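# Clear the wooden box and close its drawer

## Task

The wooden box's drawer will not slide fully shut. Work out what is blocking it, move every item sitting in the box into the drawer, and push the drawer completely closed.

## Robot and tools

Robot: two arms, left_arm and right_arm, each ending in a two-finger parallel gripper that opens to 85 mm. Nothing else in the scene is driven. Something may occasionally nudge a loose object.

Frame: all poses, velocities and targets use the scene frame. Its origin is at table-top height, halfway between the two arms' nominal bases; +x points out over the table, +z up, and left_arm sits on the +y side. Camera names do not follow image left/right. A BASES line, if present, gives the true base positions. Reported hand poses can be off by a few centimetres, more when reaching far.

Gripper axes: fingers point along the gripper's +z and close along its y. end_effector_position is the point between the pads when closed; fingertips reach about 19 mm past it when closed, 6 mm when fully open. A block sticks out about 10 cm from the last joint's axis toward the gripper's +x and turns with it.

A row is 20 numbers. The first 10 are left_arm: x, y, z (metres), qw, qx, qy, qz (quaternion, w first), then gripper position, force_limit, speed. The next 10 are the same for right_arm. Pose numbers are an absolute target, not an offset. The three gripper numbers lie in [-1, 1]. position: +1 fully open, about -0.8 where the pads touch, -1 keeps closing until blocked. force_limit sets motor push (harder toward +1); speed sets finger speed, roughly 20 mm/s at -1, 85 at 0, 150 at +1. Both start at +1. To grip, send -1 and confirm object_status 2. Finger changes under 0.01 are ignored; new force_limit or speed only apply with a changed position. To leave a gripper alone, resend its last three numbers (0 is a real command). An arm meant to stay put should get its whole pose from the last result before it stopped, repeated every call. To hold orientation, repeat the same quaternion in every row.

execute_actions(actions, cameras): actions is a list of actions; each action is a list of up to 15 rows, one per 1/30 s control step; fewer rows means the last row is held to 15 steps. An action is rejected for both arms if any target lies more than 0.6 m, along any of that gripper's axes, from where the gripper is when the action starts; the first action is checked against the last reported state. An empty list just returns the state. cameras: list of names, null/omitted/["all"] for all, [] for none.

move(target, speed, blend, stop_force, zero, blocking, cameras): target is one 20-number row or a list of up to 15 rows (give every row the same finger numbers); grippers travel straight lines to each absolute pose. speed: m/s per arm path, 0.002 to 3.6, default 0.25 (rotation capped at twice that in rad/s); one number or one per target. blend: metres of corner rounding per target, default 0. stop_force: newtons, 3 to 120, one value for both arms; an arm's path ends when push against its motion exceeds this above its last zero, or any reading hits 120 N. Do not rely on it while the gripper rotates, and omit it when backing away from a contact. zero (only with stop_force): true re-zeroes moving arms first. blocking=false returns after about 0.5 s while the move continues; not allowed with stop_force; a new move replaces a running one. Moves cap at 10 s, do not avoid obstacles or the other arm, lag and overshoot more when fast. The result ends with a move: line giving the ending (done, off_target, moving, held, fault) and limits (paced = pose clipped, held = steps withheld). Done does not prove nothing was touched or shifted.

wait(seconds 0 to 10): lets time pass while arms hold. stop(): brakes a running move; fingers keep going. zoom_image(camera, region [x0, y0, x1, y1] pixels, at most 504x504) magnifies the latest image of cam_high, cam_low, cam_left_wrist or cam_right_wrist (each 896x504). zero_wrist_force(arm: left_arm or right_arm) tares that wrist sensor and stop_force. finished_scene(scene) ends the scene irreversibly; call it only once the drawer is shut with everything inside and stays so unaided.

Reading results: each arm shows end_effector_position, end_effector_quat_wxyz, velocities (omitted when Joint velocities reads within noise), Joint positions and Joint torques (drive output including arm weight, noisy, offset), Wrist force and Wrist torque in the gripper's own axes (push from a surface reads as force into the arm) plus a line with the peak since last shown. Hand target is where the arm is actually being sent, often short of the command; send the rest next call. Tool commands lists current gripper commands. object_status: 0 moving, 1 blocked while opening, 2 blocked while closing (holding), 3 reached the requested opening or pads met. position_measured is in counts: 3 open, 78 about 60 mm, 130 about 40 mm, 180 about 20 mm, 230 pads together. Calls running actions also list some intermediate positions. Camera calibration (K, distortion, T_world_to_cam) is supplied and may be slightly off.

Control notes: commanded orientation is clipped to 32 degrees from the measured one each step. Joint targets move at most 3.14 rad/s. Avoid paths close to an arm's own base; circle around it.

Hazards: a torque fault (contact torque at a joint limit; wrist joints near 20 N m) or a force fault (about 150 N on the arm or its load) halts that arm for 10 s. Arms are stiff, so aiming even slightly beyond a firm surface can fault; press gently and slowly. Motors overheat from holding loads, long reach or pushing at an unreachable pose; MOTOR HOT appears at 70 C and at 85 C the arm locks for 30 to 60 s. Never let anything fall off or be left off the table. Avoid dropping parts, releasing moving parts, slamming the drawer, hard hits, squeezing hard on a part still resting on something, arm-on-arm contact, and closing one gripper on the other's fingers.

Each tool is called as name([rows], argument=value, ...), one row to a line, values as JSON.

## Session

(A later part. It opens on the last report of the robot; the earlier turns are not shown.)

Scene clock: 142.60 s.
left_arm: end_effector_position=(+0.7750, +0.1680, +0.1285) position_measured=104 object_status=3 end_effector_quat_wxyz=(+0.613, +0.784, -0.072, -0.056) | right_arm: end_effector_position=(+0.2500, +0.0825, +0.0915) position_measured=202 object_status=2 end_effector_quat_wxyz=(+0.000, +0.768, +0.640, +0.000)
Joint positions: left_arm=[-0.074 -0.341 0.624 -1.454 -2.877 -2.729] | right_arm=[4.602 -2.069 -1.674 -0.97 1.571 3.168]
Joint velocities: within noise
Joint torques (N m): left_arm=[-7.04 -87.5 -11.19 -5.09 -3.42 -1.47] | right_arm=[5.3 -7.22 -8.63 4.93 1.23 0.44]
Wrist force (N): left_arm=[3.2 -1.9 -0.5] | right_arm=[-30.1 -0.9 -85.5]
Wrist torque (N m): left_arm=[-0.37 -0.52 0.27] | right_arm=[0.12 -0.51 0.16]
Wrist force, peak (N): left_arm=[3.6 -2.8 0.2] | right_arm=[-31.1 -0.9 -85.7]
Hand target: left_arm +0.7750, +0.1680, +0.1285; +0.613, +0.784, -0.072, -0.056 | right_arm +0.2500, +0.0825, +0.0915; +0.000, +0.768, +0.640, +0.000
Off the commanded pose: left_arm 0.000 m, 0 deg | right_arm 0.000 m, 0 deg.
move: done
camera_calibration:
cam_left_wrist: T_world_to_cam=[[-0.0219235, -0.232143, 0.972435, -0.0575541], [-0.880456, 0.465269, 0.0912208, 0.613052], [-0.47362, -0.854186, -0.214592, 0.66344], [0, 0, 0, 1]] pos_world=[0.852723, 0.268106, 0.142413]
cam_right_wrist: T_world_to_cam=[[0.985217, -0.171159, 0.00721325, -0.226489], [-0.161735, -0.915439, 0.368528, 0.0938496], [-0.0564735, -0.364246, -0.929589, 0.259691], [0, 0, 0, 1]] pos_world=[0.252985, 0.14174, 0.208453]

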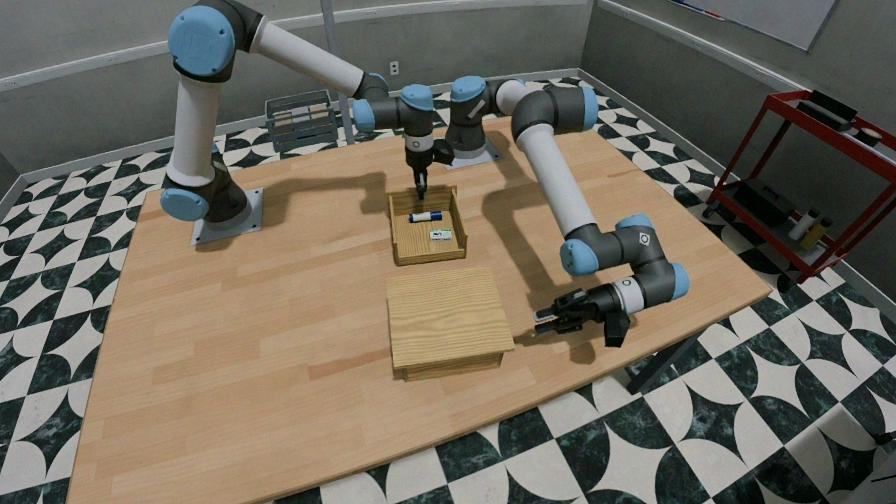

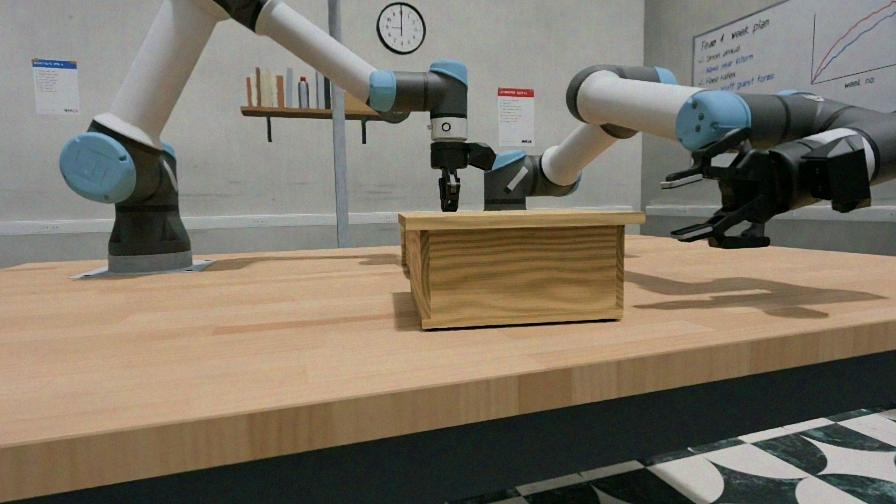

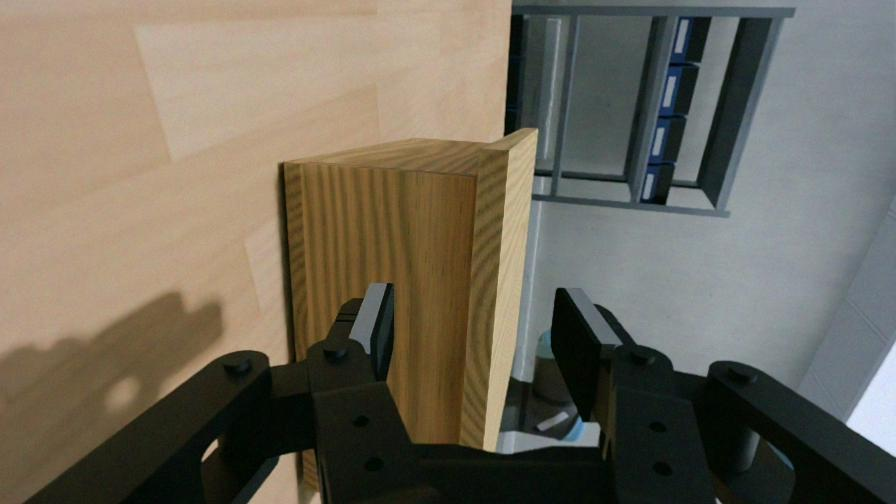

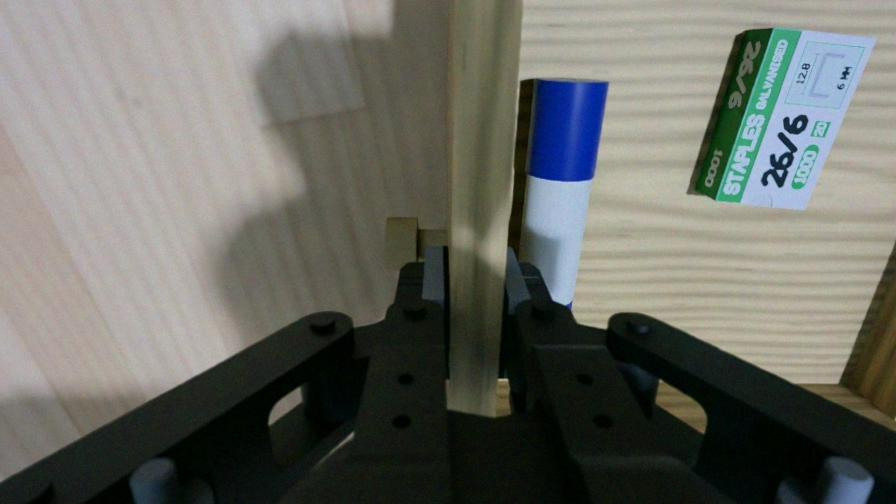

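move(target=[0.775,0.168,0.1285,0.613,0.784,-0.0714,-0.0556,0.2,0,-1,0.250,0.0825,0.0945,0,0.7683,0.6401,0,-1,1,-1], speed=0.03, cameras=[])

move(target=[0.7640,0.109,0.1175,0.613,0.784,-0.0714,-0.0556,0.2,0,-1,0.250,0.0825,0.0945,0,0.7683,0.6401,0,-1,1,-1], speed=0.05, stop_force=6)

zoom_image(camera="cam_high", region=[370, 250, 600, 400])

zoom_image(camera="cam_low", region=[560, 160, 800, 330])

Scene clock: 153.67 s.
left_arm: end_effector_position=(+0.7750, +0.1680, +0.1285) position_measured=104 object_status=3 end_effector_quat_wxyz=(+0.613, +0.785, -0.071, -0.056) | right_arm: end_effector_position=(+0.2500, +0.0824, +0.0941) position_measured=202 object_status=2 end_effector_quat_wxyz=(+0.000, +0.768, +0.640, +0.000)
Joint positions: left_arm=[-0.074 -0.341 0.625 -1.457 -2.877 -2.73] | right_arm=[4.602 -2.065 -1.672 -0.976 1.571 3.168]
Joint velocities: within noise
Joint torques (N m): left_arm=[-7.62 -88.88 -11.89 -4.6 -3.29 -0.79] | right_arm=[6.09 42.68 27.01 -1.96 0.62 1.4]
Wrist force (N): left_arm=[3.3 -1.8 -0.6] | right_arm=[4.6 1.3 -13.9]
Wrist torque (N m): left_arm=[-0.35 -0.53 0.27] | right_arm=[0.11 -0.08 0.07]
Wrist force, peak (N): left_arm=[3.5 -2.0 -0.7] | right_arm=[-30.2 -0.8 -85.7]
Hand target: left_arm +0.7750, +0.1680, +0.1285; +0.613, +0.785, -0.071, -0.056 | right_arm +0.2500, +0.0825, +0.0945; +0.000, +0.768, +0.640, +0.000
Off the commanded pose: left_arm 0.000 m, 0 deg | right_arm 0.000 m, 0 deg.
move: done
No camera images: "cameras" was empty.

Scene clock: 156.10 s.
left_arm: end_effector_position=(+0.7640, +0.1090, +0.1175) position_measured=104 object_status=3 end_effector_quat_wxyz=(+0.613, +0.785, -0.071, -0.056) | right_arm: end_effector_position=(+0.2500, +0.0825, +0.0945) position_measured=202 object_status=2 end_effector_quat_wxyz=(+0.000, +0.768, +0.640, +0.000)
Joint positions: left_arm=[-0.143 -0.367 0.776 -1.839 -2.895 -2.996] | right_arm=[4.602 -2.065 -1.671 -0.976 1.571 3.168]
Joint velocities: within noise
Joint torques (N m): left_arm=[-6.2 -87.63 -11.69 -5.57 -1.7 -1.08] | right_arm=[6.91 50.94 27.24 -1.38 0.27 1.79]
Wrist force (N): left_arm=[3.3 -1.3 -0.6] | right_arm=[4.3 0.6 -12.8]
Wrist torque (N m): left_arm=[-0.25 -0.56 0.24] | right_arm=[0.26 0.22 0.05]
Wrist force, peak (N): left_arm=[3.7 -1.9 -0.5] | right_arm=[4.0 0.9 -15.1]
Hand target: left_arm +0.7640, +0.1090, +0.1175; +0.613, +0.785, -0.071, -0.056 | right_arm +0.2500, +0.0825, +0.0945; +0.000, +0.768, +0.640, +0.000
Off the commanded pose: left_arm 0.000 m, 0 deg | right_arm 0.000 m, 0 deg.
move: done
camera_calibration:
cam_left_wrist: T_world_to_cam=[[-0.0219435, -0.232329, 0.97239, -0.0607353], [-0.880613, 0.464972, 0.0912213, 0.631929], [-0.473327, -0.854298, -0.214795, 0.605227], [0, 0, 0, 1]] pos_world=[0.841623, 0.209105, 0.131413]
cam_right_wrist: T_world_to_cam=[[0.985217, -0.171159, 0.00721325, -0.22651], [-0.161735, -0.915439, 0.368528, 0.0927441], [-0.0564735, -0.364246, -0.929589, 0.262479], [0, 0, 0, 1]] pos_world=[0.252985, 0.14174, 0.211453]

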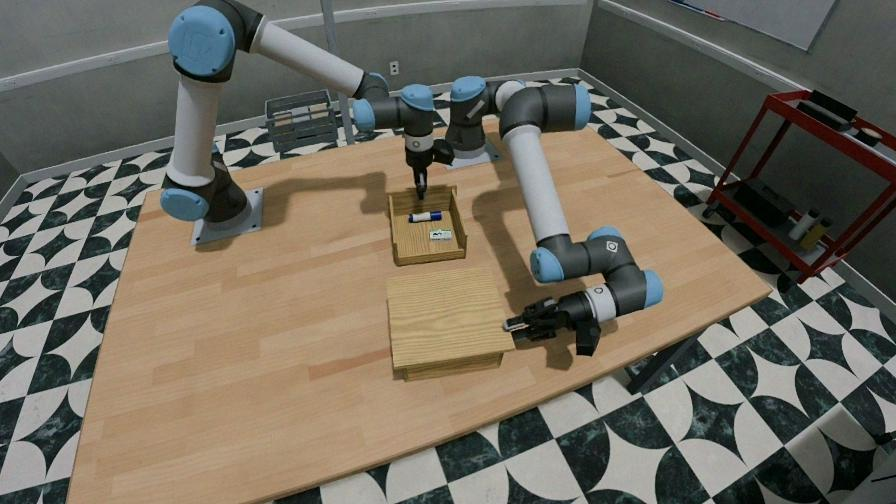

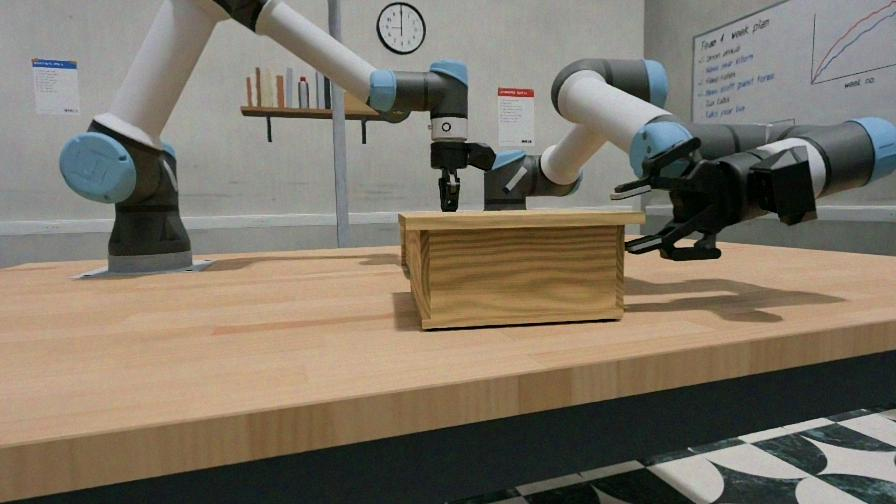

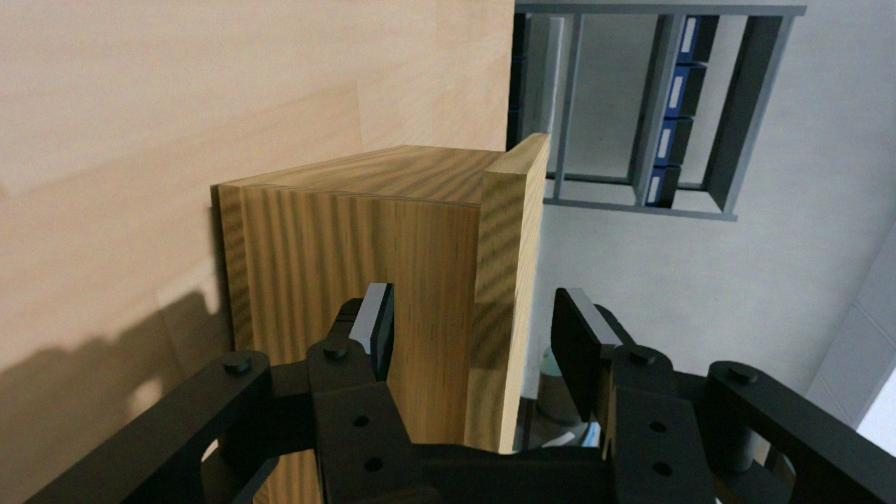

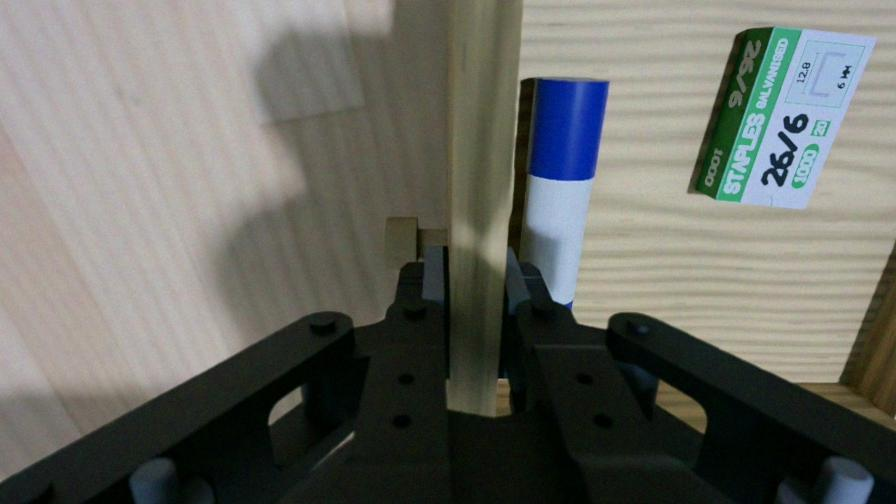

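Scaled by 2.191 from the camera's 896x504 image, which has a finer 1280x720 frame.

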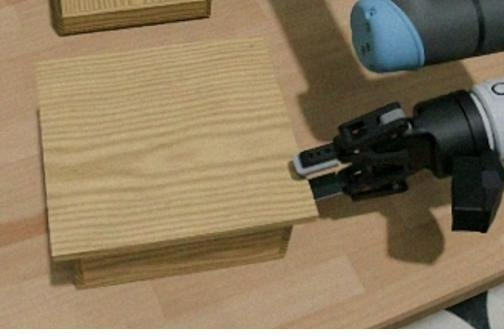

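Scaled by 2.100 from the camera's 896x504 image, which has a finer 1280x720 frame.

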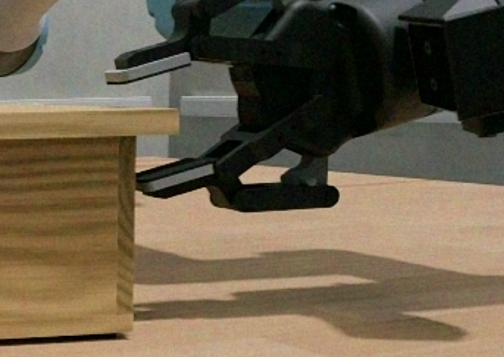

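move(target=[0.7640,0.109,0.1175,0.613,0.784,-0.0714,-0.0556,-1,0,-1,0.250,0.0825,0.0955,0,0.7683,0.6401,0,-1,1,-1], cameras=["cam_left_wrist"])

zoom_image(camera="cam_left_wrist", region=[300, 150, 650, 504])

Scene clock: 164.23 s.
left_arm: end_effector_position=(+0.7640, +0.1090, +0.1177) position_measured=203 object_status=0 end_effector_quat_wxyz=(+0.613, +0.785, -0.072, -0.056) | right_arm: end_effector_position=(+0.2500, +0.0825, +0.0955) position_measured=202 object_status=2 end_effector_quat_wxyz=(+0.000, +0.768, +0.640, +0.000)
Joint positions: left_arm=[-0.143 -0.367 0.776 -1.839 -2.896 -2.996] | right_arm=[4.602 -2.063 -1.67 -0.979 1.571 3.168]
Joint velocities: within noise
Joint torques (N m): left_arm=[-2.57 -23.59 -12.27 -0.14 10.62 -1.11] | right_arm=[8.8 62.65 37.86 0.57 -0.7 1.68]
Wrist force (N): left_arm=[-5.7 36.4 -10.3] | right_arm=[0.2 0.4 1.8]
Wrist torque (N m): left_arm=[-1.42 -0.79 0.40] | right_arm=[0.33 0.22 0.07]
Wrist force, peak (N): left_arm=[-5.9 36.9 -10.8] | right_arm=[4.9 0.7 -13.2]
Hand target: left_arm +0.7640, +0.1090, +0.1175; +0.613, +0.785, -0.071, -0.056 | right_arm +0.2500, +0.0825, +0.0955; +0.000, +0.768, +0.640, +0.000
Off the commanded pose: left_arm 0.000 m, 0 deg | right_arm 0.000 m, 0 deg.
move: done
camera_calibration:
cam_left_wrist: T_world_to_cam=[[-0.0222005, -0.232194, 0.972416, -0.0607438], [-0.880649, 0.464963, 0.0909189, 0.631983], [-0.473248, -0.854339, -0.214804, 0.605214], [0, 0, 0, 1]] pos_world=[0.841624, 0.209104, 0.131612]
Images, in order (width x height): cam_left_wrist 896x504.

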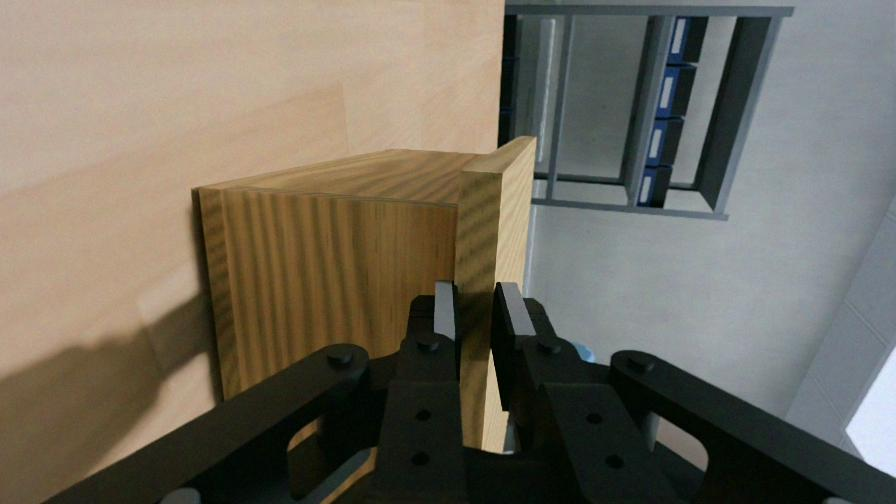

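Scaled by 1.424 from the camera's 896x504 image, which has a finer 1280x720 frame.

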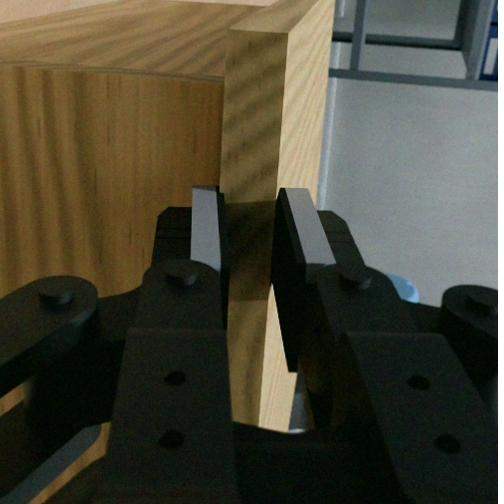

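move([
  [0.7307,0.1150,0.1545,0.6170,0.7713,-0.1455,0.0403,-1,0,-1,0.250,0.0825,0.0955,0,0.7683,0.6401,0,-1,1,-1],
  [0.6902,0.1224,0.1808,0.6120,0.7473,-0.2175,0.1356,-1,0,-1,0.250,0.0825,0.0955,0,0.7683,0.6401,0,-1,1,-1],
], speed=0.08, blend=0.01)

Scene clock: 197.63 s.
left_arm: end_effector_position=(+0.6902, +0.1224, +0.1808) position_measured=203 object_status=2 end_effector_quat_wxyz=(+0.612, +0.748, -0.218, +0.136) | right_arm: end_effector_position=(+0.2500, +0.0825, +0.0955) position_measured=202 object_status=2 end_effector_quat_wxyz=(+0.000, +0.768, +0.640, +0.000)
Joint positions: left_arm=[-0.138 -0.616 1.272 -2.56 -2.914 -2.982] | right_arm=[4.602 -2.063 -1.67 -0.979 1.571 3.168]
Joint velocities: within noise
Joint torques (N m): left_arm=[1.27 -67.04 -3.77 -5.19 1.26 -0.67] | right_arm=[9.46 61.86 20.95 3.6 -2.2 1.19]
Wrist force (N): left_arm=[11.0 2.3 -7.3] | right_arm=[0.2 0.4 1.7]
Wrist torque (N m): left_arm=[-0.80 0.06 -0.07] | right_arm=[0.30 0.19 0.08]
Wrist force, peak (N): left_arm=[-6.2 39.5 -12.2] | right_arm=[-0.1 0.7 2.1]
Hand target: left_arm +0.6902, +0.1224, +0.1808; +0.612, +0.748, -0.218, +0.136 | right_arm +0.2500, +0.0825, +0.0955; +0.000, +0.768, +0.640, +0.000
Off the commanded pose: left_arm 0.000 m, 0 deg | right_arm 0.000 m, 0 deg.
move: done
camera_calibration:
cam_left_wrist: T_world_to_cam=[[-0.473027, -0.149562, 0.868261, 0.199207], [-0.813296, 0.4531, -0.365034, 0.592435], [-0.338814, -0.878824, -0.335967, 0.52744], [0, 0, 0, 1]] pos_world=[0.75476, 0.224889, 0.220498]
cam_right_wrist: T_world_to_cam=[[0.985217, -0.171159, 0.00721325, -0.226517], [-0.161735, -0.915439, 0.368528, 0.0923755], [-0.0564735, -0.364246, -0.929589, 0.263409], [0, 0, 0, 1]] pos_world=[0.252985, 0.14174, 0.212453]

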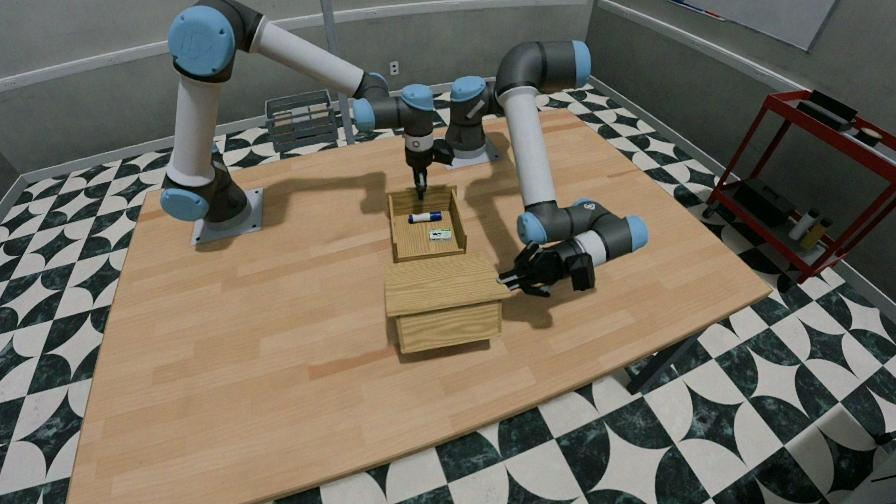

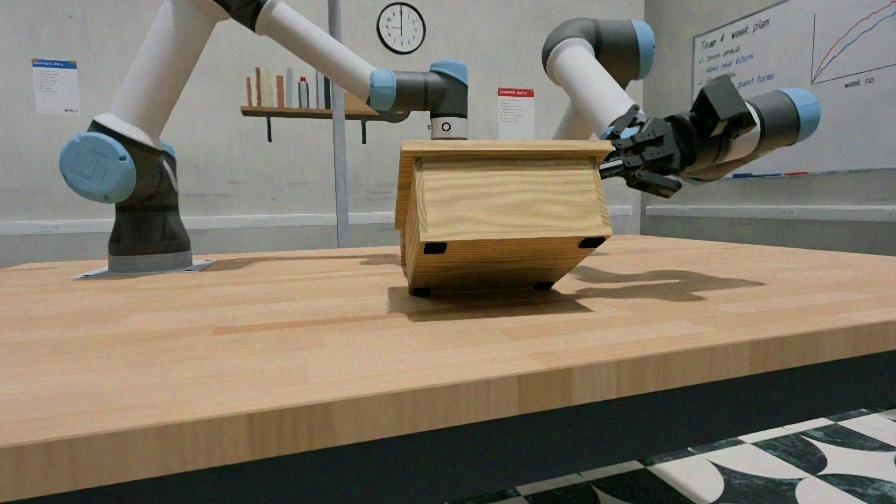

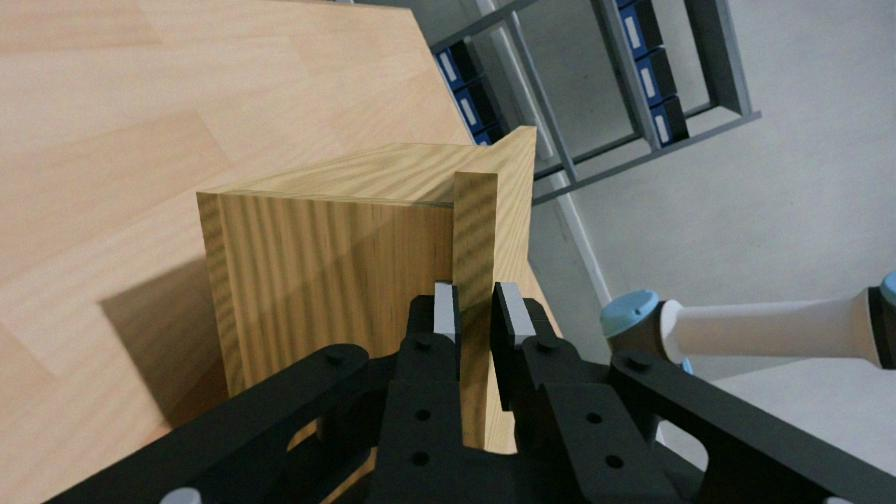

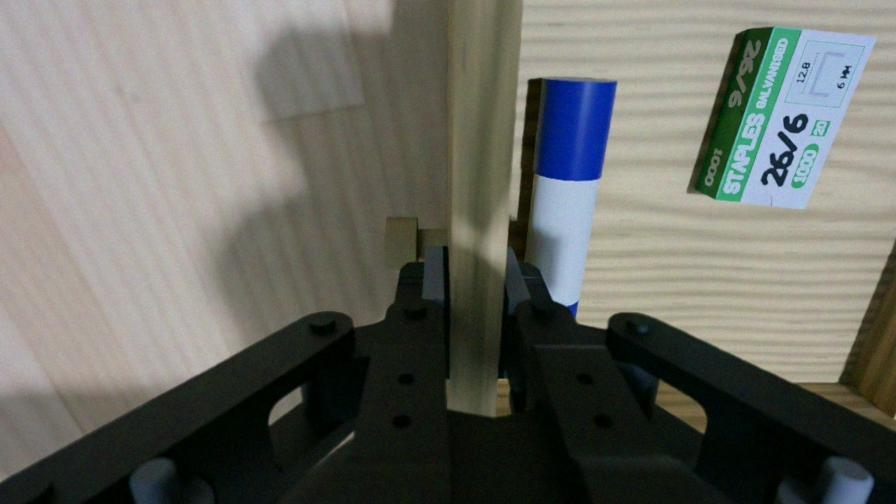

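move(target=[0.6515,0.1295,0.1949,0.6003,0.7177,-0.2766,0.2157,-1,0,-1,0.250,0.0825,0.0955,0,0.7683,0.6401,0,-1,1,-1], speed=0.08)

zoom_image(camera="cam_high", region=[370, 200, 540, 370])

Scene clock: 206.93 s.
left_arm: end_effector_position=(+0.6515, +0.1295, +0.1950) position_measured=203 object_status=2 end_effector_quat_wxyz=(+0.601, +0.718, -0.277, +0.216) | right_arm: end_effector_position=(+0.2500, +0.0825, +0.0955) position_measured=202 object_status=2 end_effector_quat_wxyz=(+0.000, +0.768, +0.640, +0.000)
Joint positions: left_arm=[-0.135 -0.67 1.431 -2.879 -2.923 -2.987] | right_arm=[4.602 -2.063 -1.67 -0.979 1.571 3.168]
Joint velocities: within noise
Joint torques (N m): left_arm=[5.51 -19.1 -3.9 -4.06 2.17 -0.45] | right_arm=[9.19 61.63 17.01 4.25 -2.27 1.13]
Wrist force (N): left_arm=[14.6 6.4 -3.3] | right_arm=[-0.1 0.6 1.5]
Wrist torque (N m): left_arm=[-0.74 0.15 -0.30] | right_arm=[0.35 0.24 0.07]
Wrist force, peak (N): left_arm=[23.1 8.2 -14.5] | right_arm=[0.0 0.7 2.0]
Hand target: left_arm +0.6515, +0.1295, +0.1949; +0.601, +0.718, -0.277, +0.216 | right_arm +0.2500, +0.0825, +0.0955; +0.000, +0.768, +0.640, +0.000
Off the commanded pose: left_arm 0.000 m, 0 deg | right_arm 0.000 m, 0 deg.
move: done
camera_calibration:
cam_left_wrist: T_world_to_cam=[[-0.641055, -0.118883, 0.758232, 0.296661], [-0.719845, 0.435811, -0.54027, 0.538367], [-0.266217, -0.892152, -0.364956, 0.485417], [0, 0, 0, 1]] pos_world=[0.706943, 0.233708, 0.243081]
cam_right_wrist: T_world_to_cam=[[0.985217, -0.171159, 0.00721325, -0.226517], [-0.161735, -0.915439, 0.368528, 0.0923755], [-0.0564735, -0.364246, -0.929589, 0.263409], [0, 0, 0, 1]] pos_world=[0.252985, 0.14174, 0.212453]

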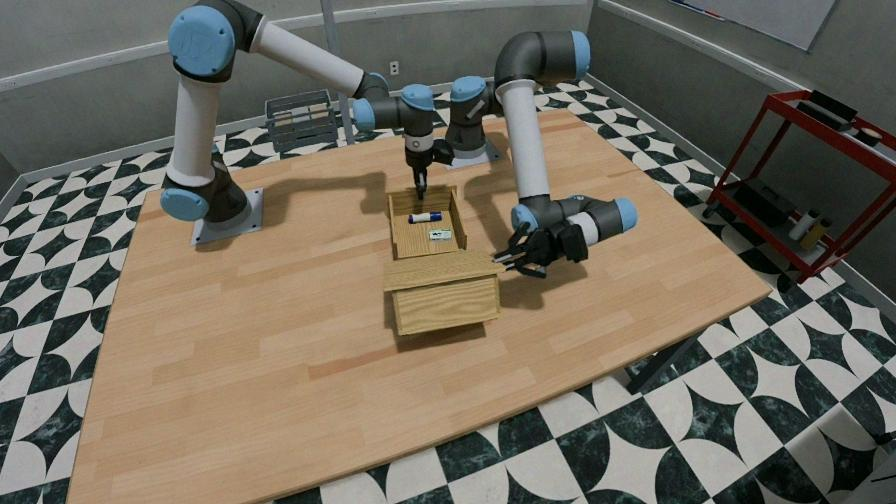

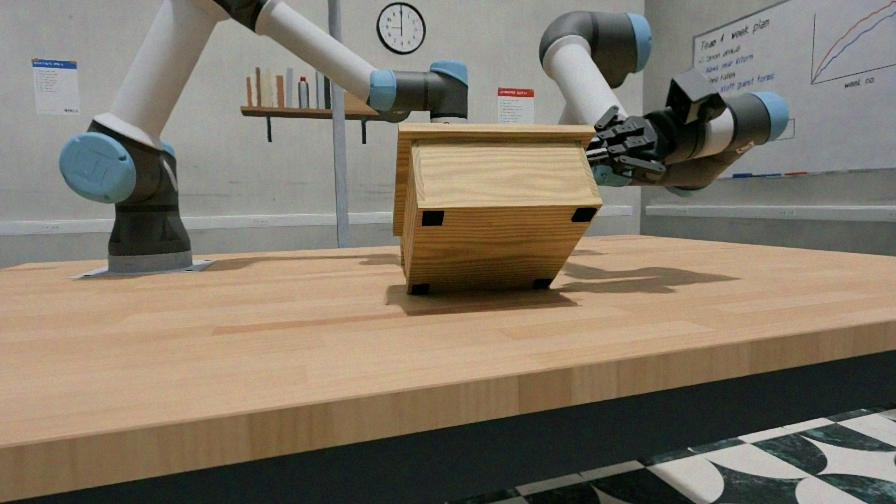

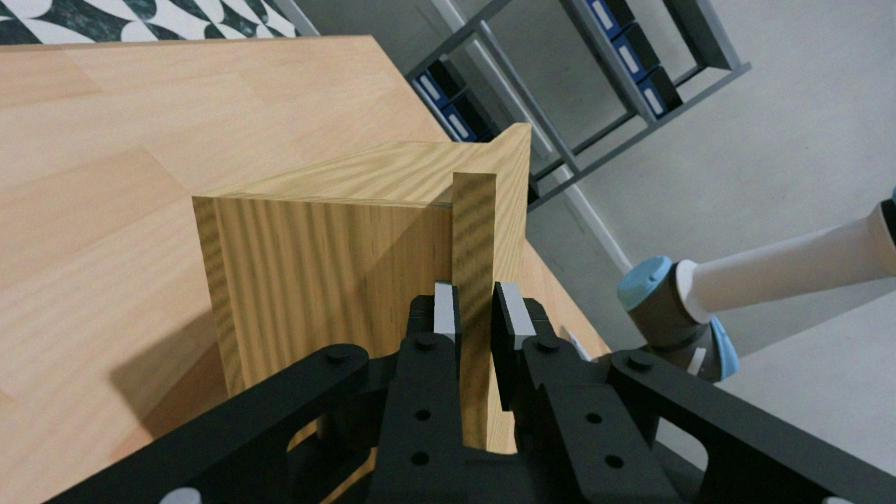

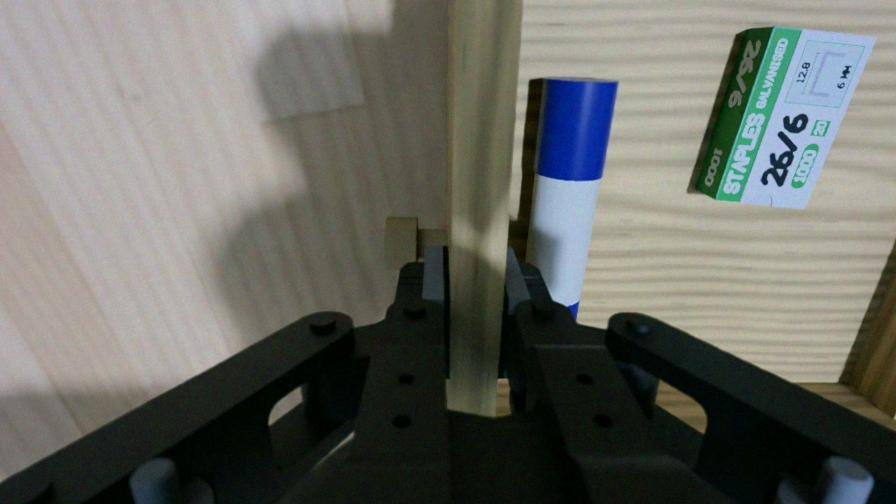

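Scaled by 2.965 from the camera's 896x504 image, which has a finer 1280x720 frame.

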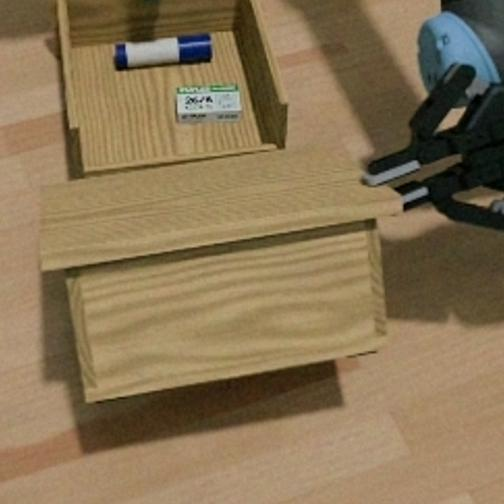

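move([
  [0.6312,0.1332,0.1987,0.5920,0.7000,-0.3051,0.2550,-1,0,-1,0.250,0.0825,0.0955,0,0.7683,0.6401,0,-1,1,-1],
  [0.6902,0.1224,0.1808,0.6120,0.7473,-0.2175,0.1356,-1,0,-1,0.250,0.0825,0.0955,0,0.7683,0.6401,0,-1,1,-1],
  [0.7307,0.1150,0.1555,0.6170,0.7713,-0.1455,0.0403,-1,0,-1,0.250,0.0825,0.0955,0,0.7683,0.6401,0,-1,1,-1],
  [0.7640,0.109,0.121,0.613,0.784,-0.0714,-0.0556,-1,0,-1,0.250,0.0825,0.0955,0,0.7683,0.6401,0,-1,1,-1],
], speed=[0.06,0.08,0.08,0.06], blend=[0,0.005,0.005,0])

zoom_image(camera="cam_high", region=[370, 200, 540, 370])

Scene clock: 224.20 s.
left_arm: end_effector_position=(+0.7640, +0.1090, +0.1210) position_measured=203 object_status=2 end_effector_quat_wxyz=(+0.613, +0.785, -0.071, -0.055) | right_arm: end_effector_position=(+0.2500, +0.0825, +0.0955) position_measured=202 object_status=2 end_effector_quat_wxyz=(+0.000, +0.768, +0.640, +0.000)
Joint positions: left_arm=[-0.143 -0.372 0.777 -1.837 -2.895 -2.997] | right_arm=[4.602 -2.063 -1.67 -0.979 1.571 3.168]
Joint velocities: within noise
Joint torques (N m): left_arm=[-5.57 -30.18 -30.99 -0.56 1.07 1.49] | right_arm=[8.81 60.41 10.93 4.57 -2.23 0.81]
Wrist force (N): left_arm=[-2.4 6.5 -5.4] | right_arm=[0.0 0.6 1.7]
Wrist torque (N m): left_arm=[-0.85 -0.74 0.23] | right_arm=[0.35 0.23 0.08]
Wrist force, peak (N): left_arm=[29.4 15.3 -8.5] | right_arm=[-0.3 0.6 2.1]
Hand target: left_arm +0.7640, +0.1090, +0.1210; +0.613, +0.785, -0.071, -0.056 | right_arm +0.2500, +0.0825, +0.0955; +0.000, +0.768, +0.640, +0.000
Off the commanded pose: left_arm 0.000 m, 0 deg | right_arm 0.000 m, 0 deg.
move: done
camera_calibration:
cam_left_wrist: T_world_to_cam=[[-0.0219915, -0.232367, 0.972379, -0.0640676], [-0.880786, 0.464664, 0.0911196, 0.6317], [-0.473003, -0.854455, -0.214884, 0.605788], [0, 0, 0, 1]] pos_world=[0.841523, 0.209203, 0.134912]
cam_right_wrist: T_world_to_cam=[[0.985217, -0.171159, 0.00721325, -0.226517], [-0.161735, -0.915439, 0.368528, 0.0923755], [-0.0564735, -0.364246, -0.929589, 0.263409], [0, 0, 0, 1]] pos_world=[0.252985, 0.14174, 0.212453]

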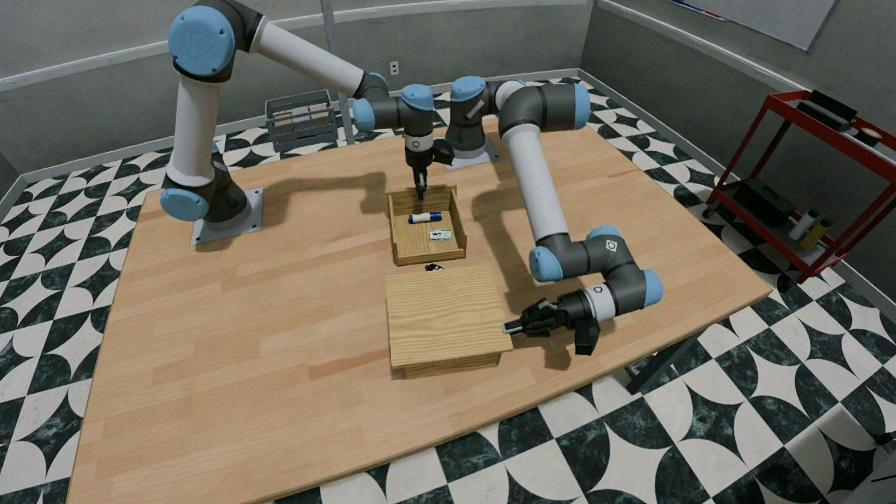

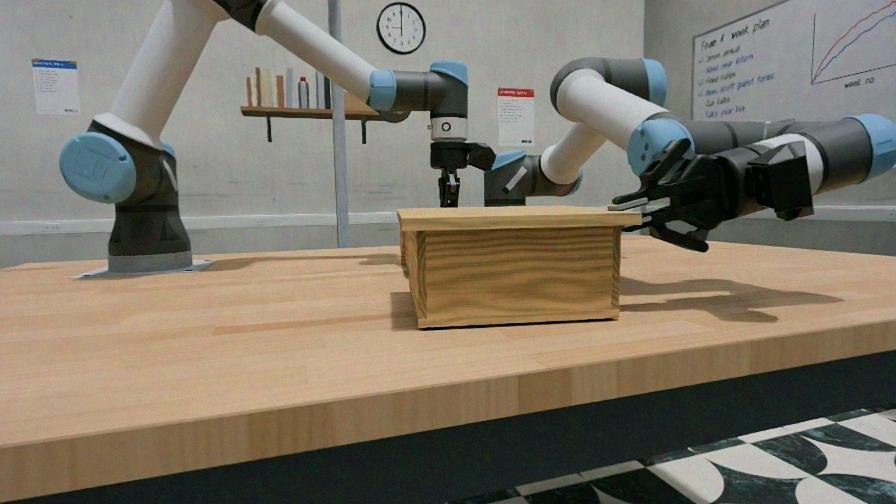

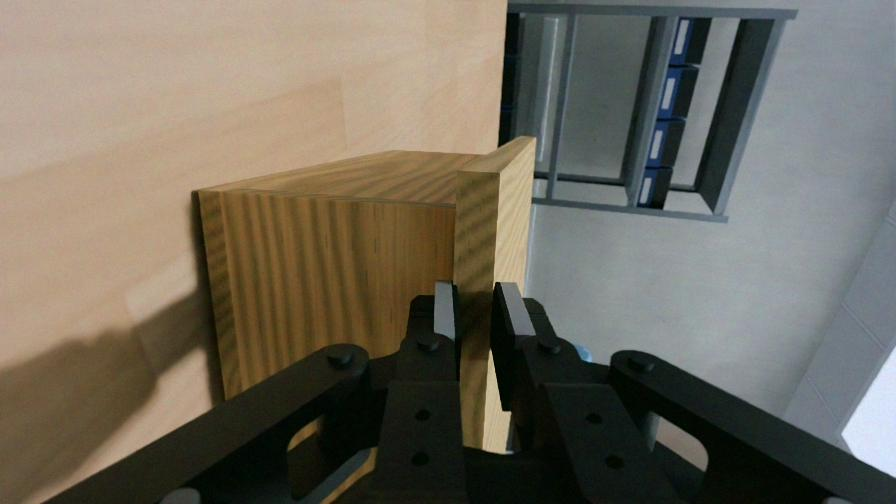

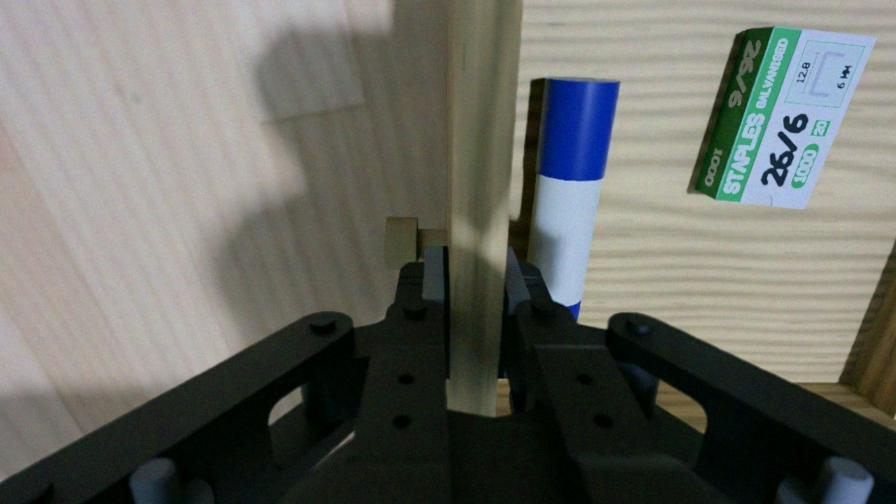

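Scaled by 2.965 from the camera's 896x504 image, which has a finer 1280x720 frame.

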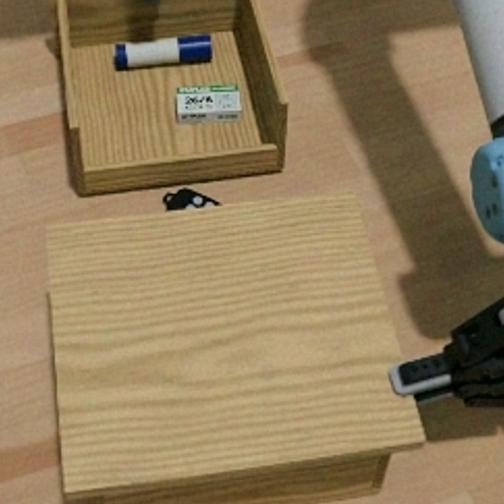

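move([
  [0.764,0.109,0.1178,0.613,0.784,-0.0714,-0.0556,-1,0,-1,0.250,0.0825,0.0955,0,0.7683,0.6401,0,-1,1,-1],
  [0.764,0.109,0.1178,0.613,0.784,-0.0714,-0.0556,0.2,0,-1,0.250,0.0825,0.0955,0,0.7683,0.6401,0,-1,1,-1],
  [0.777,0.18,0.135,0.613,0.784,-0.0714,-0.0556,0.2,0,-1,0.250,0.0825,0.0955,0,0.7683,0.6401,0,-1,1,-1],
  [0.70,0.28,0.30,0.5,0.7,-0.4,0.2,0.2,0,-1,0.250,0.0825,0.0955,0,0.7683,0.6401,0,-1,1,-1],
  [0.52,0.09,0.26,0,-0.7071,0.7071,0,0.3,0,-1,0.250,0.0825,0.0955,0,0.7683,0.6401,0,-1,1,-1],
], speed=[0.03,0.1,0.1,0.3,0.3])

Scene clock: 245.73 s.
left_arm: end_effector_position=(+0.5200, +0.0900, +0.2600) position_measured=91 object_status=0 end_effector_quat_wxyz=(+0.000, +0.707, -0.707, +0.000) | right_arm: end_effector_position=(+0.2500, +0.0825, +0.0955) position_measured=202 object_status=2 end_effector_quat_wxyz=(+0.000, +0.768, +0.640, +0.000)
Joint positions: left_arm=[-0.629 -1.25 1.464 -1.785 -1.571 -2.203] | right_arm=[4.602 -2.063 -1.67 -0.979 1.571 3.168]
Joint velocities: within noise
Joint torques (N m): left_arm=[-6.83 -56.8 -12.8 -0.71 1.29 -1.24] | right_arm=[8.34 59.53 11.43 4.47 -2.23 0.48]
Wrist force (N): left_arm=[1.5 0.0 -0.2] | right_arm=[0.0 0.6 1.6]
Wrist torque (N m): left_arm=[0.01 -0.17 0.03] | right_arm=[0.34 0.23 0.08]
Wrist force, peak (N): left_arm=[-9.6 38.2 -13.8] | right_arm=[0.0 0.6 2.1]
Hand target: left_arm +0.5200, +0.0900, +0.2600; +0.000, +0.707, -0.707, +0.000 | right_arm +0.2500, +0.0825, +0.0955; +0.000, +0.768, +0.640, +0.000
Off the commanded pose: left_arm 0.000 m, 0 deg | right_arm 0.000 m, 0 deg.
move: done
camera_calibration:
cam_left_wrist: T_world_to_cam=[[-0.999746, -0.0206688, 0.00900735, 0.530867], [-0.0168317, 0.95001, 0.311764, -0.137304], [-0.0150009, 0.311533, -0.950117, 0.352084], [0, 0, 0, 1]] pos_world=[0.533703, 0.0317267, 0.372545]
cam_right_wrist: T_world_to_cam=[[0.985217, -0.171159, 0.00721325, -0.226517], [-0.161735, -0.915439, 0.368528, 0.0923755], [-0.0564735, -0.364246, -0.929589, 0.263409], [0, 0, 0, 1]] pos_world=[0.252985, 0.14174, 0.212453]

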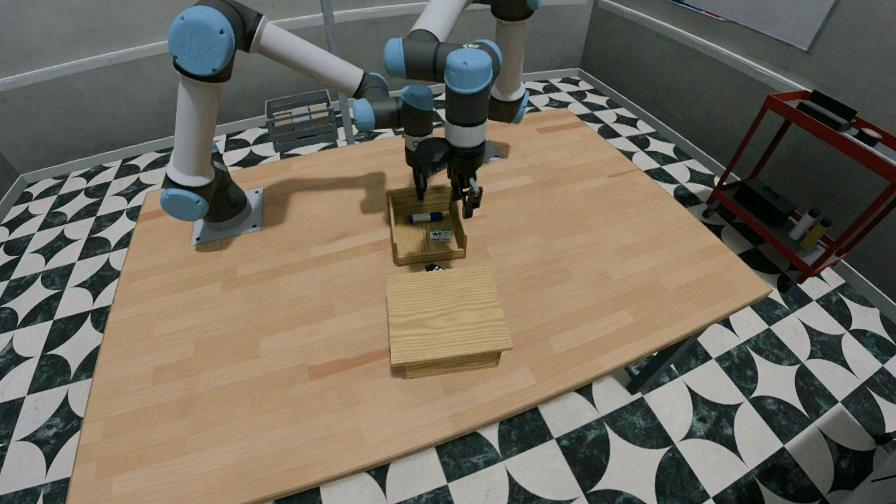

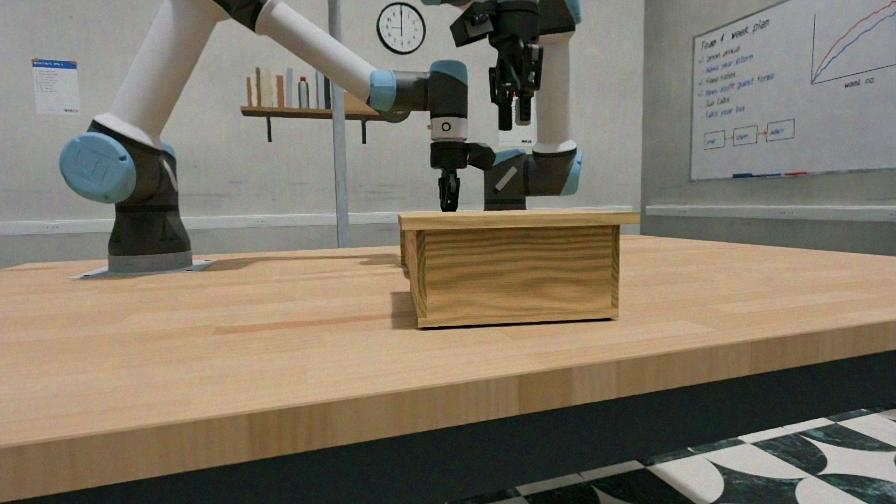

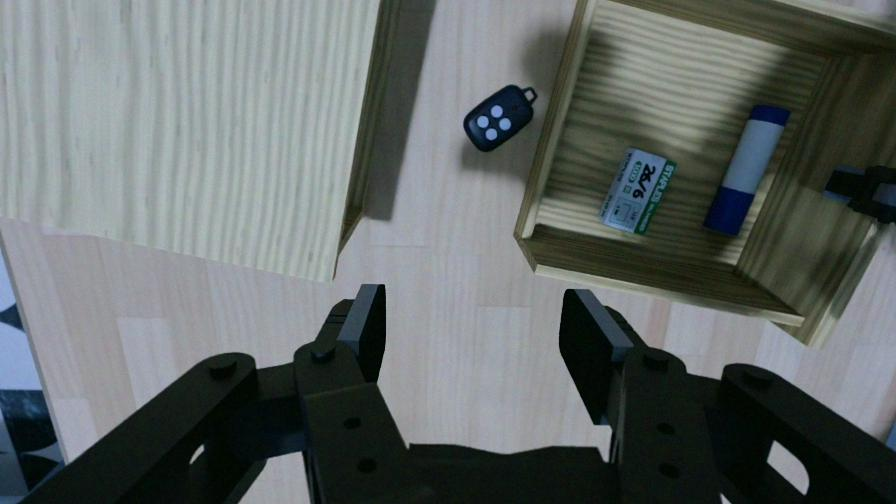

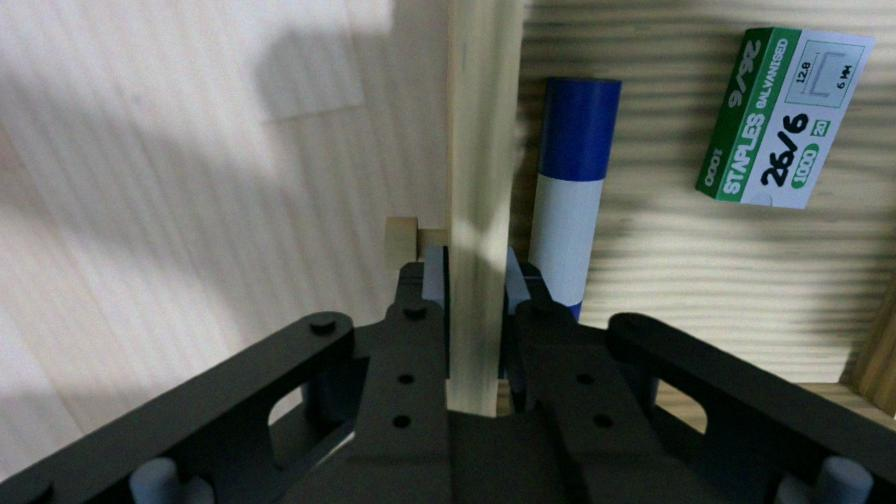

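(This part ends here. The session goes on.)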